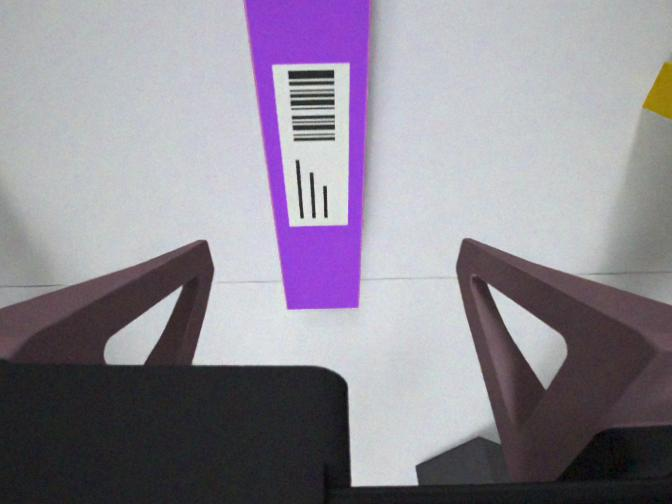

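{"fn": "move", "kwargs": {
  "arm2": {"target":[-0.216,-0.355,0.757,0,-0.01,1,0],"speed":0.17},
  "cameras": ["arm2_cam_wrist"]
}}

{"fn": "move", "kwargs": {
  "arm2": {"joints":{"gripper_m":0.05}},
  "cameras": []
}}

{"fn": "move", "kwargs": {
  "arm2": {"target":[-0.218,-0.356,0.9,0,-0.01,1,0],"speed":0.27},
  "cameras": ["arm2_cam_wrist"]
}}

{"fn": "move", "kwargs": {
  "arm2": {"joints":{"joint2_rad":1.2,"joint3_rad":1.15,"joint4_rad":-1.52}},
  "cameras": []
}}

{"fn": "move", "kwargs": {
  "arm2": {"joints":{"joint1_rad":-1.452,"joint6_rad":-0.54}},
  "arm7": {"joints":{"joint1_rad":-0.3}},
  "cameras": []
}}

{"fn": "move", "kwargs": {
  "arm2": {"target":[-0.48,0.0,0.87,0,0.7071,-0.7071,0],"speed":0.3},
  "cameras": ["cam_arm7"]
}}

{"fn": "move", "kwargs": {
  "arm2": {"target":[-0.48,0.0,0.773,0,0.7071,-0.7071,0],"speed":0.16},
  "cameras": []
}}

{"fn": "move", "kwargs": {
  "arm2": {"target":[-0.48,0.0,0.752,0,0.7071,-0.7071,0],"speed":0.08},
  "cameras": ["cam_arm7"]
}}

Scene clock: 401.60 s.
Joint torques (N m): arm1=[2.55 -7.12 7.99 0.09 0.13 0.07] | arm2=[0.67 -26.11 8.31 0.91 0.01 -0.19] | arm3=[0.56 -10.11 9.47 0.36 -0.23 0] | arm4=[1.03 -7.24 9.77 0.51 -0.09 0.04] | arm5=[-1.67 -6.48 7.13 0.02 -0.11 -0.02] | arm6=[0.15 -6.36 8.58 -0.05 0.04 -0.05] | arm7=[-0.67 -7.06 9.98 -0.24 -0.01 0.2] | arm8=[1.38 -8.18 9.68 -0.14 -0.03 -0.09]
Heat: arm1: hottest joint3_rad 37 °C; arm2: hottest joint3_rad 42 °C; arm3: hottest joint2_rad 34 °C; arm4: hottest joint3_rad 46 °C; arm5: hottest joint3_rad 36 °C; arm6: hottest joint3_rad 35 °C; arm7: hottest joint3_rad 41 °C; arm8: hottest joint3_rad 36 °C.
move: arm2 done
Joint velocities: within noise
arm1, arm3, arm4, arm5, arm6, arm7, arm8: as last shown
arm2.joint_positions: joint1_rad=-2.089 joint2_rad=+2.345 joint3_rad=+1.965 joint4_rad=-1.196 joint5_rad=+0.002 joint6_rad=+0.392 gripper_m=+0.09292
arm2.joint_status: not commanded
arm2.hand: x=-0.2174 y=-0.3607 z=+0.7634 quat_wxyz=(+0.002, +0.000, -1.000, +0.001) (m; scene frame)
arm2.hand_target: x=-0.2162 y=-0.3550 z=+0.7571 quat_wxyz=(+0.000, +0.010, -1.000, +0.000) (m; scene frame)
arm2.hand_status: done (0.009 m and 1.2 deg from the pose sent, 0.140 m and 2.1 deg at the start)
pictures: arm2_cam_wrist
camera_calibration:
arm2_cam_wrist: T_world_to_cam=[[-0.00535697, -0.999875, 0.0148557, -0.374304], [-0.809434, 0.013059, 0.587066, -0.615012], [-0.587187, -0.00887978, -0.809403, 0.607619], [0, 0, 0, 1]] pos_world=[-0.143031, -0.360831, 0.858421]

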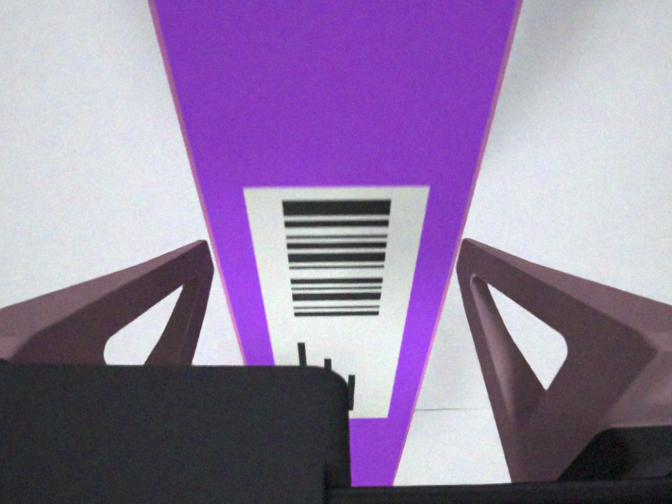

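Scene clock: 402.23 s.
Joint torques (N m): arm1=[1.96 -6.95 7.98 0.1 0.15 0.08] | arm2=[0.79 -25.76 8.31 0.9 0.01 -0.19] | arm3=[0.56 -10.23 9.46 0.36 -0.23 0] | arm4=[1.03 -7.3 9.77 0.51 -0.09 0.04] | arm5=[-1.67 -6.65 7.06 -0.05 -0.07 0.02] | arm6=[0.15 -6.36 8.57 -0.05 0.03 -0.05] | arm7=[-0.85 -7.12 9.89 -0.24 0.01 0.2] | arm8=[1.55 -8.06 9.63 -0.2 -0.02 -0.09]
Heat: arm1: hottest joint3_rad 37 °C; arm2: hottest joint3_rad 42 °C; arm3: hottest joint2_rad 34 °C; arm4: hottest joint3_rad 46 °C; arm5: hottest joint3_rad 36 °C; arm6: hottest joint3_rad 35 °C; arm7: hottest joint3_rad 41 °C; arm8: hottest joint3_rad 36 °C.
move: arm2 off_target
Joint velocities: within noise
arm1, arm3, arm4, arm5, arm6, arm7, arm8: as last shown
arm2.joint_positions: joint1_rad=-2.089 joint2_rad=+2.345 joint3_rad=+1.965 joint4_rad=-1.196 joint5_rad=+0.002 joint6_rad=+0.392 gripper_m=+0.05861
arm2.joint_status: gripper_m off_target (ended at +0.05864, target +0.05000)
arm2.hand: x=-0.2174 y=-0.3607 z=+0.7634 quat_wxyz=(+0.002, +0.000, -1.000, +0.001) (m; scene frame)
arm2.hand_target: x=-0.2162 y=-0.3551 z=+0.7571 quat_wxyz=(+0.000, +0.010, -1.000, +0.000) (m; scene frame)
arm2.hand_status: not commanded
pictures: none
No camera images: "cameras" was empty.

Scene clock: 403.67 s.
Joint torques (N m): arm1=[2.14 -7.12 8.05 0.14 0.15 0.06] | arm2=[0.79 -24.53 11.48 0.12 0.01 -0.19] | arm3=[0.5 -9.99 9.44 0.38 -0.23 0] | arm4=[1.03 -7.24 9.77 0.51 -0.09 0.04] | arm5=[-1.03 -6.65 7.08 0.12 -0.08 0] | arm6=[0.15 -6.36 8.59 -0.03 0.03 -0.05] | arm7=[-0.85 -7.12 9.91 -0.23 0.01 0.21] | arm8=[1.61 -8.47 9.63 -0.17 -0.03 -0.11]
Heat: arm1: hottest joint3_rad 37 °C; arm2: hottest joint3_rad 42 °C; arm3: hottest joint2_rad 34 °C; arm4: hottest joint3_rad 46 °C; arm5: hottest joint3_rad 36 °C; arm6: hottest joint3_rad 35 °C; arm7: hottest joint3_rad 41 °C; arm8: hottest joint3_rad 36 °C.
move: arm2 off_target
Joint velocities: within noise
arm1.joint_positions: joint1_rad=-0.711 joint2_rad=+1.205 joint3_rad=+1.160 joint4_rad=-1.513 joint5_rad=+0.005 joint6_rad=-0.018 gripper_m=+0.09290
arm1.joint_status: not commanded
arm1.hand: x=-2.0123 y=-0.9072 z=+1.0148 quat_wxyz=(-0.008, -0.530, -0.848, +0.009) (m; scene frame)
arm1.hand_target: x=-2.0111 y=-0.9013 z=+1.0126 quat_wxyz=(-0.003, -0.528, -0.849, +0.006) (m; scene frame)
arm1.hand_status: not commanded
arm2.joint_positions: joint1_rad=-2.089 joint2_rad=+2.217 joint3_rad=+2.096 joint4_rad=-1.461 joint5_rad=+0.002 joint6_rad=+0.392 gripper_m=+0.05861
arm2.joint_status: not commanded
arm2.hand: x=-0.2247 y=-0.3638 z=+0.8976 quat_wxyz=(+0.005, +0.000, -1.000, +0.002) (m; scene frame)
arm2.hand_target: x=-0.2184 y=-0.3561 z=+0.9001 quat_wxyz=(-0.001, +0.010, -1.000, +0.000) (m; scene frame)
arm2.hand_status: off_target (0.011 m and 1.3 deg from the pose sent, 0.137 m and 1.2 deg at the start)
arm3, arm5, arm7, arm8: as last shown
arm4.joint_positions: joint1_rad=-0.913 joint2_rad=+1.209 joint3_rad=+1.155 joint4_rad=-1.528 joint5_rad=-0.015 joint6_rad=+0.068 gripper_m=+0.09292
arm4.joint_status: not commanded
arm4.hand: x=+2.0202 y=-0.5941 z=+0.9920 quat_wxyz=(+0.011, -0.015, -1.000, -0.002) (m; scene frame)
arm4.hand_target: x=+2.0194 y=-0.5899 z=+0.9927 quat_wxyz=(+0.006, -0.008, -1.000, -0.003) (m; scene frame)
arm4.hand_status: not commanded
arm6.joint_positions: joint1_rad=-0.409 joint2_rad=+1.212 joint3_rad=+1.147 joint4_rad=-1.514 joint5_rad=-0.001 joint6_rad=-0.186 gripper_m=+0.09290
arm6.joint_status: not commanded
arm6.hand: x=+1.0216 y=+0.3445 z=+1.0553 quat_wxyz=(+0.004, -0.408, -0.913, -0.003) (m; scene frame)
arm6.hand_target: x=+1.0232 y=+0.3477 z=+1.0602 quat_wxyz=(+0.000, -0.406, -0.914, +0.000) (m; scene frame)
arm6.hand_status: not commanded
pictures: arm2_cam_wrist
camera_calibration:
arm2_cam_wrist: T_world_to_cam=[[-0.00527285, -0.999843, 0.0169207, -0.381348], [-0.806526, 0.0142555, 0.591026, -0.70218], [-0.591175, -0.0105306, -0.806475, 0.707798], [0, 0, 0, 1]] pos_world=[-0.149905, -0.363825, 0.99228]

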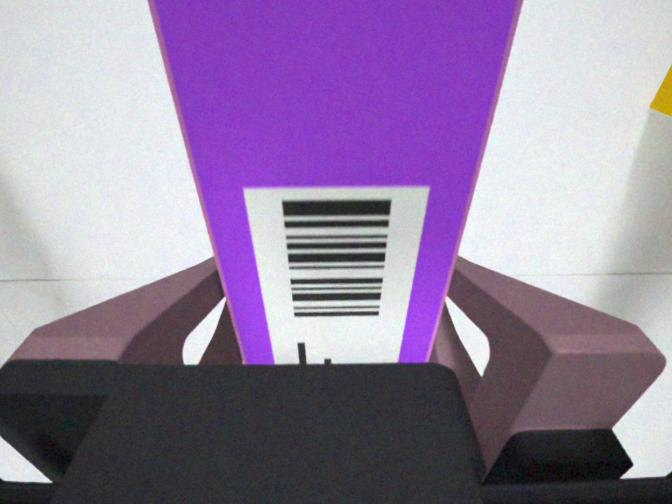

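Scene clock: 405.30 s.
Joint torques (N m): arm1=[1.96 -7.24 7.97 0.1 0.15 0.07] | arm2=[0.79 -10.23 8.4 0.38 0.02 -0.19] | arm3=[0.56 -10.05 9.46 0.36 -0.23 0.01] | arm4=[0.97 -7.24 9.78 0.51 -0.09 0.04] | arm5=[-1.26 -6.48 7.1 0.08 -0.06 0.01] | arm6=[0.15 -6.36 8.59 -0.05 0.03 -0.05] | arm7=[-0.85 -7.18 9.95 -0.25 0.01 0.2] | arm8=[1.44 -8.12 9.61 -0.16 -0.05 -0.09]
Heat: arm1: hottest joint3_rad 37 °C; arm2: hottest joint3_rad 41 °C; arm3: hottest joint2_rad 34 °C; arm4: hottest joint3_rad 46 °C; arm5: hottest joint3_rad 36 °C; arm6: hottest joint3_rad 35 °C; arm7: hottest joint3_rad 41 °C; arm8: hottest joint3_rad 36 °C.
move: arm2 done
Joint velocities: within noise
arm1, arm3, arm4, arm5, arm6, arm7, arm8: as last shown
arm2.joint_positions: joint1_rad=-2.089 joint2_rad=+1.212 joint3_rad=+1.150 joint4_rad=-1.516 joint5_rad=+0.002 joint6_rad=+0.392 gripper_m=+0.05861
arm2.joint_status: all done
arm2.hand: x=-0.5472 y=-0.4972 z=+1.0368 quat_wxyz=(+0.003, +0.000, -1.000, +0.002) (m; scene frame)
arm2.hand_target: x=-0.5501 y=-0.4959 z=+1.0404 quat_wxyz=(+0.000, +0.010, -1.000, +0.000) (m; scene frame)
arm2.hand_status: not commanded
pictures: none
No camera images: "cameras" was empty.

Scene clock: 407.23 s.
Joint torques (N m): arm1=[2.26 -7 8.08 0.02 0.11 0.06] | arm2=[0.73 -10.34 8.39 0.38 -0.06 -0.21] | arm3=[0.62 -10.05 9.44 0.4 -0.22 0.02] | arm4=[0.97 -7.3 9.77 0.53 -0.09 0.04] | arm5=[-1.79 -6.65 6.95 -0.09 -0.1 -0.04] | arm6=[0.09 -6.36 8.57 -0.03 0.04 -0.05] | arm7=[0.32 -6.95 9.96 -0.17 0.01 0.19] | arm8=[1.26 -8.12 9.57 -0.23 -0.02 -0.11]
Heat: arm1: hottest joint3_rad 37 °C; arm2: hottest joint3_rad 41 °C; arm3: hottest joint2_rad 34 °C; arm4: hottest joint3_rad 46 °C; arm5: hottest joint3_rad 36 °C; arm6: hottest joint3_rad 35 °C; arm7: hottest joint3_rad 41 °C; arm8: hottest joint3_rad 36 °C.
move: arm2 done; arm7 done
Joint velocities: within noise
arm1, arm3, arm4, arm6: as last shown
arm2.joint_positions: joint1_rad=-1.459 joint2_rad=+1.211 joint3_rad=+1.150 joint4_rad=-1.516 joint5_rad=+0.002 joint6_rad=-0.526 gripper_m=+0.05861
arm2.joint_status: all done
arm2.hand: x=-0.6805 y=-0.3406 z=+1.0371 quat_wxyz=(+0.003, +0.699, -0.715, +0.001) (m; scene frame)
arm2.hand_target: x=-0.6835 y=-0.3413 z=+1.0406 quat_wxyz=(-0.001, +0.706, -0.708, +0.000) (m; scene frame)
arm2.hand_status: not commanded
arm5.joint_positions: joint1_rad=+1.543 joint2_rad=+1.211 joint3_rad=+1.146 joint4_rad=-1.513 joint5_rad=+0.000 joint6_rad=-0.302 gripper_m=+0.09288
arm5.joint_status: not commanded
arm5.hand: x=+2.0692 y=+0.3252 z=+1.0260 quat_wxyz=(-0.003, +0.702, +0.712, +0.007) (m; scene frame)
arm5.hand_target: x=+2.0667 y=+0.3277 z=+1.0312 quat_wxyz=(-0.002, +0.707, +0.707, +0.003) (m; scene frame)
arm5.hand_status: not commanded
arm7.joint_positions: joint1_rad=-0.309 joint2_rad=+1.240 joint3_rad=+1.203 joint4_rad=-1.510 joint5_rad=-0.002 joint6_rad=-0.099 gripper_m=+0.09310
arm7.joint_status: all done
arm7.hand: x=-0.2191 y=+0.3291 z=+1.0490 quat_wxyz=(-0.010, -0.412, -0.911, +0.004) (m; scene frame)
arm7.hand_target: x=-0.2184 y=+0.3324 z=+1.0448 quat_wxyz=(+0.000, -0.412, -0.911, -0.001) (m; scene frame)
arm7.hand_status: not commanded
arm8.joint_positions: joint1_rad=+0.313 joint2_rad=+1.210 joint3_rad=+1.153 joint4_rad=-1.520 joint5_rad=-0.002 joint6_rad=-0.291 gripper_m=+0.09293
arm8.joint_status: not commanded
arm8.hand: x=-1.7571 y=+0.3381 z=+0.9991 quat_wxyz=(+0.000, -0.708, -0.706, -0.003) (m; scene frame)
arm8.hand_target: x=-1.7584 y=+0.3406 z=+1.0010 quat_wxyz=(+0.000, -0.707, -0.707, +0.001) (m; scene frame)
arm8.hand_status: not commanded
pictures: none
No camera images: "cameras" was empty.

Scene clock: 409.87 s.
Joint torques (N m): arm1=[2.2 -7 8.05 0.13 0.13 0.07] | arm2=[0.85 -26.4 12.14 0.06 -0.08 -0.2] | arm3=[0.56 -10.05 9.46 0.36 -0.23 0.01] | arm4=[0.97 -7.24 9.78 0.51 -0.09 0.04] | arm5=[-1.55 -6.42 7.16 0.1 -0.1 -0.01] | arm6=[0.15 -6.36 8.59 -0.05 0.03 -0.05] | arm7=[0.5 -7 9.96 -0.23 0.02 0.21] | arm8=[1.44 -8.12 9.58 -0.2 -0.03 -0.09]
Heat: arm1: hottest joint3_rad 37 °C; arm2: hottest joint3_rad 41 °C; arm3: hottest joint2_rad 34 °C; arm4: hottest joint3_rad 46 °C; arm5: hottest joint3_rad 36 °C; arm6: hottest joint3_rad 35 °C; arm7: hottest joint3_rad 41 °C; arm8: hottest joint3_rad 36 °C.
move: arm2 off_target
Joint velocities: within noise
arm1, arm3, arm4, arm5, arm6, arm7, arm8: as last shown
arm2.joint_positions: joint1_rad=-1.457 joint2_rad=+2.367 joint3_rad=+2.283 joint4_rad=-1.503 joint5_rad=+0.002 joint6_rad=-0.526 gripper_m=+0.05861
arm2.joint_status: not commanded
arm2.hand: x=-0.4806 y=-0.0116 z=+0.8668 quat_wxyz=(+0.008, +0.700, -0.714, +0.002) (m; scene frame)
arm2.hand_target: x=-0.4802 y=-0.0006 z=+0.8700 quat_wxyz=(-0.001, +0.707, -0.707, +0.000) (m; scene frame)
arm2.hand_status: off_target (0.012 m and 1.5 deg from the pose sent, 0.429 m and 1.3 deg at the start)
pictures: cam_arm7

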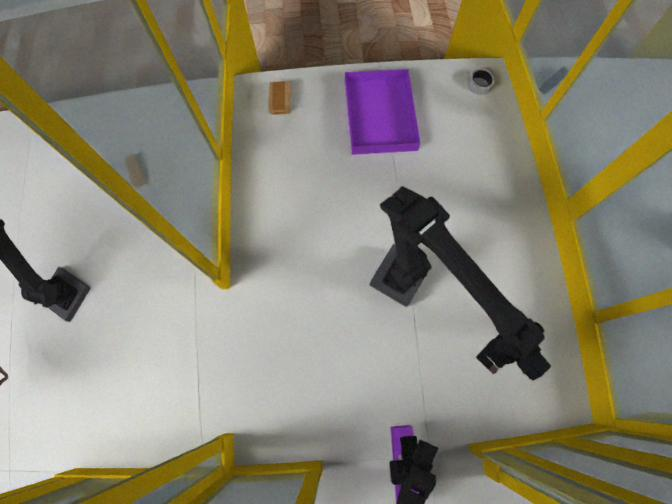

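Scene clock: 411.17 s.
Joint torques (N m): arm1=[2.32 -7 8.05 0.1 0.11 0.07] | arm2=[0.85 -28.04 8.92 0.87 -0.07 -0.2] | arm3=[0.67 -10.11 9.48 0.38 -0.22 0] | arm4=[1.03 -7.3 9.78 0.51 -0.09 0.04] | arm5=[-1.61 -6.89 7.05 0.17 -0.07 -0.01] | arm6=[0.09 -6.42 8.58 -0.05 0.03 -0.05] | arm7=[0.5 -7.06 9.91 -0.17 0.02 0.21] | arm8=[1.49 -8.12 9.59 -0.21 -0.05 -0.1]
Heat: arm1: hottest joint3_rad 37 °C; arm2: hottest joint3_rad 41 °C; arm3: hottest joint2_rad 34 °C; arm4: hottest joint3_rad 46 °C; arm5: hottest joint3_rad 36 °C; arm6: hottest joint3_rad 35 °C; arm7: hottest joint3_rad 41 °C; arm8: hottest joint3_rad 36 °C.
move: arm2 done
Joint velocities: within noise
arm1, arm3, arm4, arm5, arm6, arm7, arm8: as last shown
arm2.joint_positions: joint1_rad=-1.457 joint2_rad=+2.447 joint3_rad=+2.184 joint4_rad=-1.324 joint5_rad=+0.002 joint6_rad=-0.526 gripper_m=+0.05861
arm2.joint_status: not commanded
arm2.hand: x=-0.4784 y=-0.0077 z=+0.7731 quat_wxyz=(+0.008, +0.700, -0.714, +0.002) (m; scene frame)
arm2.hand_target: x=-0.4799 y=-0.0001 z=+0.7731 quat_wxyz=(+0.000, +0.707, -0.707, +0.000) (m; scene frame)
arm2.hand_status: done (0.008 m and 1.5 deg from the pose sent, 0.094 m and 1.5 deg at the start)
pictures: none
No camera images: "cameras" was empty.

Scene clock: 412.23 s.
Joint torques (N m): arm1=[2.02 -6.59 8.01 0.08 0.14 0.07] | arm2=[0.85 -26.58 8.02 0.95 -0.08 -0.19] | arm3=[0.56 -10.11 9.46 0.39 -0.23 0.01] | arm4=[0.97 -7.24 9.77 0.51 -0.09 0.04] | arm5=[-1.38 -6.65 7.08 0.01 -0.11 0] | arm6=[0.09 -6.36 8.58 -0.03 0.04 -0.05] | arm7=[0.56 -7.12 9.92 -0.23 0.02 0.2] | arm8=[1.14 -8.29 9.62 -0.16 -0.03 -0.1]
Heat: arm1: hottest joint3_rad 37 °C; arm2: hottest joint3_rad 41 °C; arm3: hottest joint2_rad 34 °C; arm4: hottest joint3_rad 46 °C; arm5: hottest joint3_rad 36 °C; arm6: hottest joint3_rad 35 °C; arm7: hottest joint3_rad 41 °C; arm8: hottest joint3_rad 36 °C.
move: arm2 off_target
Joint velocities: within noise
arm1, arm4, arm5, arm6, arm7, arm8: as last shown
arm2.joint_positions: joint1_rad=-1.457 joint2_rad=+2.452 joint3_rad=+2.178 joint4_rad=-1.286 joint5_rad=+0.002 joint6_rad=-0.527 gripper_m=+0.05861
arm2.joint_status: not commanded
arm2.hand: x=-0.4750 y=-0.0023 z=+0.7674 quat_wxyz=(-0.005, +0.700, -0.714, -0.001) (m; scene frame)
arm2.hand_target: x=-0.4800 y=-0.0004 z=+0.7521 quat_wxyz=(+0.000, +0.707, -0.707, +0.000) (m; scene frame)
arm2.hand_status: off_target (0.016 m and 1.3 deg from the pose sent, 0.023 m and 1.5 deg at the start)
arm3.joint_positions: joint1_rad=+1.186 joint2_rad=+1.207 joint3_rad=+1.146 joint4_rad=-1.528 joint5_rad=-0.006 joint6_rad=-0.376 gripper_m=+0.09298
arm3.joint_status: not commanded
arm3.hand: x=+0.1597 y=-0.7917 z=+0.9885 quat_wxyz=(+0.001, +0.889, +0.458, +0.013) (m; scene frame)
arm3.hand_target: x=+0.1606 y=-0.7971 z=+0.9922 quat_wxyz=(+0.003, +0.887, +0.462, +0.004) (m; scene frame)
arm3.hand_status: not commanded
pictures: cam_arm7

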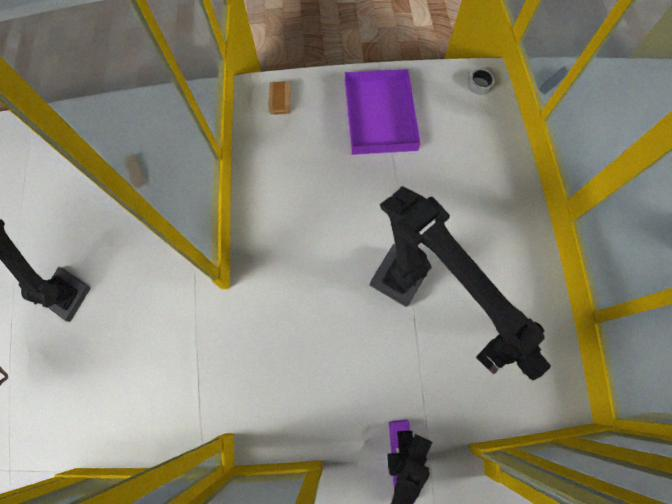

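{"fn": "move", "kwargs": {
  "arm2": {"joints":{"gripper_m":0.093}},
  "cameras": []
}}

{"fn": "move", "kwargs": {
  "arm2": {"target":[-0.478,-0.002,0.9,0,0.7071,-0.7071,0],"speed":0.3},
  "cameras": []
}}

{"fn": "move", "kwargs": {
  "arm2": {"joints":{"joint2_rad":1.2,"joint3_rad":1.15,"joint4_rad":-1.52}},
  "arm7": {"joints":{"joint1_rad":-1.023,"joint6_rad":-0.091}},
  "cameras": []
}}

{"fn": "move", "kwargs": {
  "arm7": {"target":[-0.478,0.0,0.9,0,0.7071,0.7071,0],"speed":0.3},
  "cameras": ["arm7_cam_wrist"]
}}

Scene clock: 419.60 s.
Joint torques (N m): arm1=[2.02 -7.18 7.98 0.09 0.16 0.07] | arm2=[0.79 -26.58 8.01 0.94 -0.08 -0.19] | arm3=[0.62 -10.17 9.46 0.39 -0.23 0.02] | arm4=[1.03 -7.24 9.77 0.51 -0.09 0.04] | arm5=[-1.49 -6.77 6.94 -0.05 -0.09 0] | arm6=[0.21 -6.42 8.59 -0.05 0.04 -0.05] | arm7=[0.26 -6.95 9.95 -0.23 0.01 0.19] | arm8=[1.55 -8.12 9.59 -0.17 -0.05 -0.11]
Heat: arm1: hottest joint3_rad 37 °C; arm2: hottest joint3_rad 41 °C; arm3: hottest joint2_rad 33 °C; arm4: hottest joint3_rad 46 °C; arm5: hottest joint3_rad 36 °C; arm6: hottest joint3_rad 35 °C; arm7: hottest joint3_rad 41 °C; arm8: hottest joint3_rad 36 °C.
move: arm2 done
Joint velocities: within noise
arm1, arm3, arm4, arm5, arm6, arm7, arm8: as last shown
arm2.joint_positions: joint1_rad=-1.457 joint2_rad=+2.452 joint3_rad=+2.178 joint4_rad=-1.286 joint5_rad=+0.002 joint6_rad=-0.527 gripper_m=+0.09282
arm2.joint_status: all done
arm2.hand: x=-0.4750 y=-0.0023 z=+0.7674 quat_wxyz=(-0.005, +0.700, -0.714, -0.001) (m; scene frame)
arm2.hand_target: x=-0.4800 y=-0.0004 z=+0.7521 quat_wxyz=(+0.000, +0.707, -0.707, +0.000) (m; scene frame)
arm2.hand_status: not commanded
pictures: none
No camera images: "cameras" was empty.

Scene clock: 421.27 s.
Joint torques (N m): arm1=[2.14 -6.89 8.05 0.16 0.13 0.06] | arm2=[0.5 -26.11 11.84 0.16 -0.08 -0.2] | arm3=[0.5 -10.05 9.43 0.38 -0.23 0] | arm4=[0.97 -7.24 9.78 0.51 -0.09 0.04] | arm5=[-1.61 -6.71 7.08 0.06 -0.09 0] | arm6=[0.09 -6.48 8.61 -0.06 0.03 -0.05] | arm7=[0.44 -7.06 9.92 -0.24 0.02 0.2] | arm8=[1.38 -8.12 9.62 -0.1 -0.05 -0.11]
Heat: arm1: hottest joint3_rad 37 °C; arm2: hottest joint3_rad 41 °C; arm3: hottest joint2_rad 33 °C; arm4: hottest joint3_rad 46 °C; arm5: hottest joint3_rad 36 °C; arm6: hottest joint3_rad 35 °C; arm7: hottest joint3_rad 41 °C; arm8: hottest joint3_rad 36 °C.
move: arm2 done
Joint velocities: within noise
arm1, arm3, arm4, arm5, arm6, arm7, arm8: as last shown
arm2.joint_positions: joint1_rad=-1.457 joint2_rad=+2.361 joint3_rad=+2.356 joint4_rad=-1.578 joint5_rad=+0.002 joint6_rad=-0.530 gripper_m=+0.09292
arm2.joint_status: not commanded
arm2.hand: x=-0.4800 y=-0.0105 z=+0.8986 quat_wxyz=(+0.005, +0.701, -0.713, +0.002) (m; scene frame)
arm2.hand_target: x=-0.4781 y=-0.0024 z=+0.9000 quat_wxyz=(-0.001, +0.707, -0.707, +0.000) (m; scene frame)
arm2.hand_status: done (0.009 m and 1.2 deg from the pose sent, 0.133 m and 1.3 deg at the start; pose on its path clipped on 3 of 50 steps)
pictures: none
No camera images: "cameras" was empty.

Scene clock: 423.27 s.
Joint torques (N m): arm1=[1.85 -7 7.95 0.01 0.11 0.07] | arm2=[0.56 -9.99 8.31 0.66 -0.08 -0.19] | arm3=[0.5 -10.05 9.47 0.39 -0.22 0] | arm4=[0.97 -7.3 9.78 0.51 -0.1 0.04] | arm5=[-1.26 -6.89 7.15 0.01 -0.11 0.02] | arm6=[0.15 -6.42 8.59 -0.05 0.04 -0.04] | arm7=[-1.03 -6.95 9.89 -0.24 -0.02 0.19] | arm8=[1.32 -8.06 9.61 -0.18 -0.04 -0.11]
Heat: arm1: hottest joint3_rad 37 °C; arm2: hottest joint3_rad 41 °C; arm3: hottest joint2_rad 33 °C; arm4: hottest joint3_rad 46 °C; arm5: hottest joint3_rad 36 °C; arm6: hottest joint3_rad 35 °C; arm7: hottest joint3_rad 41 °C; arm8: hottest joint3_rad 36 °C.
move: arm2 done; arm7 done
Joint velocities: within noise
arm1.joint_positions: joint1_rad=-0.711 joint2_rad=+1.205 joint3_rad=+1.160 joint4_rad=-1.513 joint5_rad=+0.005 joint6_rad=-0.018 gripper_m=+0.09290
arm1.joint_status: not commanded
arm1.hand: x=-2.0123 y=-0.9072 z=+1.0148 quat_wxyz=(-0.008, -0.530, -0.848, +0.009) (m; scene frame)
arm1.hand_target: x=-2.0111 y=-0.9013 z=+1.0126 quat_wxyz=(-0.003, -0.528, -0.849, +0.006) (m; scene frame)
arm1.hand_status: not commanded
arm2.joint_positions: joint1_rad=-1.457 joint2_rad=+1.208 joint3_rad=+1.151 joint4_rad=-1.525 joint5_rad=+0.002 joint6_rad=-0.531 gripper_m=+0.09292
arm2.joint_status: all done
arm2.hand: x=-0.6819 y=-0.3422 z=+1.0386 quat_wxyz=(+0.005, +0.701, -0.713, +0.002) (m; scene frame)
arm2.hand_target: x=-0.6830 y=-0.3415 z=+1.0407 quat_wxyz=(-0.001, +0.707, -0.707, +0.000) (m; scene frame)
arm2.hand_status: not commanded
arm3, arm5, arm8: as last shown
arm4.joint_positions: joint1_rad=-0.913 joint2_rad=+1.209 joint3_rad=+1.155 joint4_rad=-1.528 joint5_rad=-0.015 joint6_rad=+0.068 gripper_m=+0.09292
arm4.joint_status: not commanded
arm4.hand: x=+2.0202 y=-0.5941 z=+0.9920 quat_wxyz=(+0.011, -0.015, -1.000, -0.002) (m; scene frame)
arm4.hand_target: x=+2.0194 y=-0.5899 z=+0.9927 quat_wxyz=(+0.006, -0.008, -1.000, -0.003) (m; scene frame)
arm4.hand_status: not commanded
arm6.joint_positions: joint1_rad=-0.409 joint2_rad=+1.212 joint3_rad=+1.147 joint4_rad=-1.514 joint5_rad=-0.001 joint6_rad=-0.186 gripper_m=+0.09290
arm6.joint_status: not commanded
arm6.hand: x=+1.0216 y=+0.3445 z=+1.0553 quat_wxyz=(+0.004, -0.408, -0.913, -0.003) (m; scene frame)
arm6.hand_target: x=+1.0232 y=+0.3477 z=+1.0602 quat_wxyz=(+0.000, -0.406, -0.914, +0.000) (m; scene frame)
arm6.hand_status: not commanded
arm7.joint_positions: joint1_rad=-1.015 joint2_rad=+1.240 joint3_rad=+1.203 joint4_rad=-1.510 joint5_rad=-0.001 joint6_rad=-0.099 gripper_m=+0.09310
arm7.joint_status: all done
arm7.hand: x=-0.4531 y=+0.2646 z=+1.0490 quat_wxyz=(-0.007, -0.702, -0.713, +0.008) (m; scene frame)
arm7.hand_target: x=-0.4560 y=+0.2671 z=+1.0448 quat_wxyz=(+0.001, -0.707, -0.707, +0.000) (m; scene frame)
arm7.hand_status: not commanded
pictures: none
No camera images: "cameras" was empty.

Scene clock: 425.30 s.
Joint torques (N m): arm1=[2.08 -7 7.95 0.09 0.16 0.07] | arm2=[0.5 -9.99 8.31 0.66 -0.07 -0.19] | arm3=[0.56 -10.11 9.46 0.36 -0.23 0] | arm4=[0.97 -7.24 9.78 0.53 -0.09 0.04] | arm5=[-1.55 -6.77 7.02 0.1 -0.08 -0.02] | arm6=[0.15 -6.42 8.59 -0.05 0.03 -0.06] | arm7=[-0.62 -15.62 14.6 -0.4 -0.04 0.21] | arm8=[1.44 -8.35 9.65 -0.16 -0.02 -0.09]
Heat: arm1: hottest joint3_rad 37 °C; arm2: hottest joint3_rad 41 °C; arm3: hottest joint2_rad 33 °C; arm4: hottest joint3_rad 46 °C; arm5: hottest joint3_rad 36 °C; arm6: hottest joint3_rad 35 °C; arm7: hottest joint3_rad 41 °C; arm8: hottest joint3_rad 36 °C.
move: arm7 off_target
Joint velocities: within noise
arm1, arm2, arm3, arm4, arm5, arm6, arm8: as last shown
arm7.joint_positions: joint1_rad=-1.015 joint2_rad=+1.999 joint3_rad=+1.702 joint4_rad=-1.305 joint5_rad=-0.001 joint6_rad=-0.098 gripper_m=+0.09310
arm7.joint_status: not commanded
arm7.hand: x=-0.4738 y=+0.0184 z=+0.8866 quat_wxyz=(+0.011, -0.702, -0.712, -0.013) (m; scene frame)
arm7.hand_target: x=-0.4779 y=+0.0010 z=+0.9003 quat_wxyz=(+0.000, -0.707, -0.707, +0.000) (m; scene frame)
arm7.hand_status: off_target (0.023 m and 2.1 deg from the pose sent, 0.305 m and 1.5 deg at the start)
pictures: arm7_cam_wrist
camera_calibration:
arm7_cam_wrist: T_world_to_cam=[[-0.999514, -0.0297751, 0.00923522, -0.484438], [-0.0183452, 0.801299, 0.597982, -0.547233], [-0.0252051, 0.597522, -0.801456, 0.808974], [0, 0, 0, 1]] pos_world=[-0.473852, -0.0593068, 0.980067]

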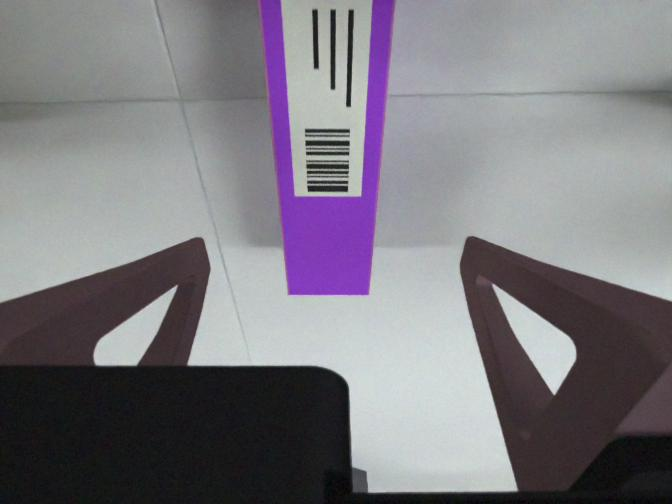

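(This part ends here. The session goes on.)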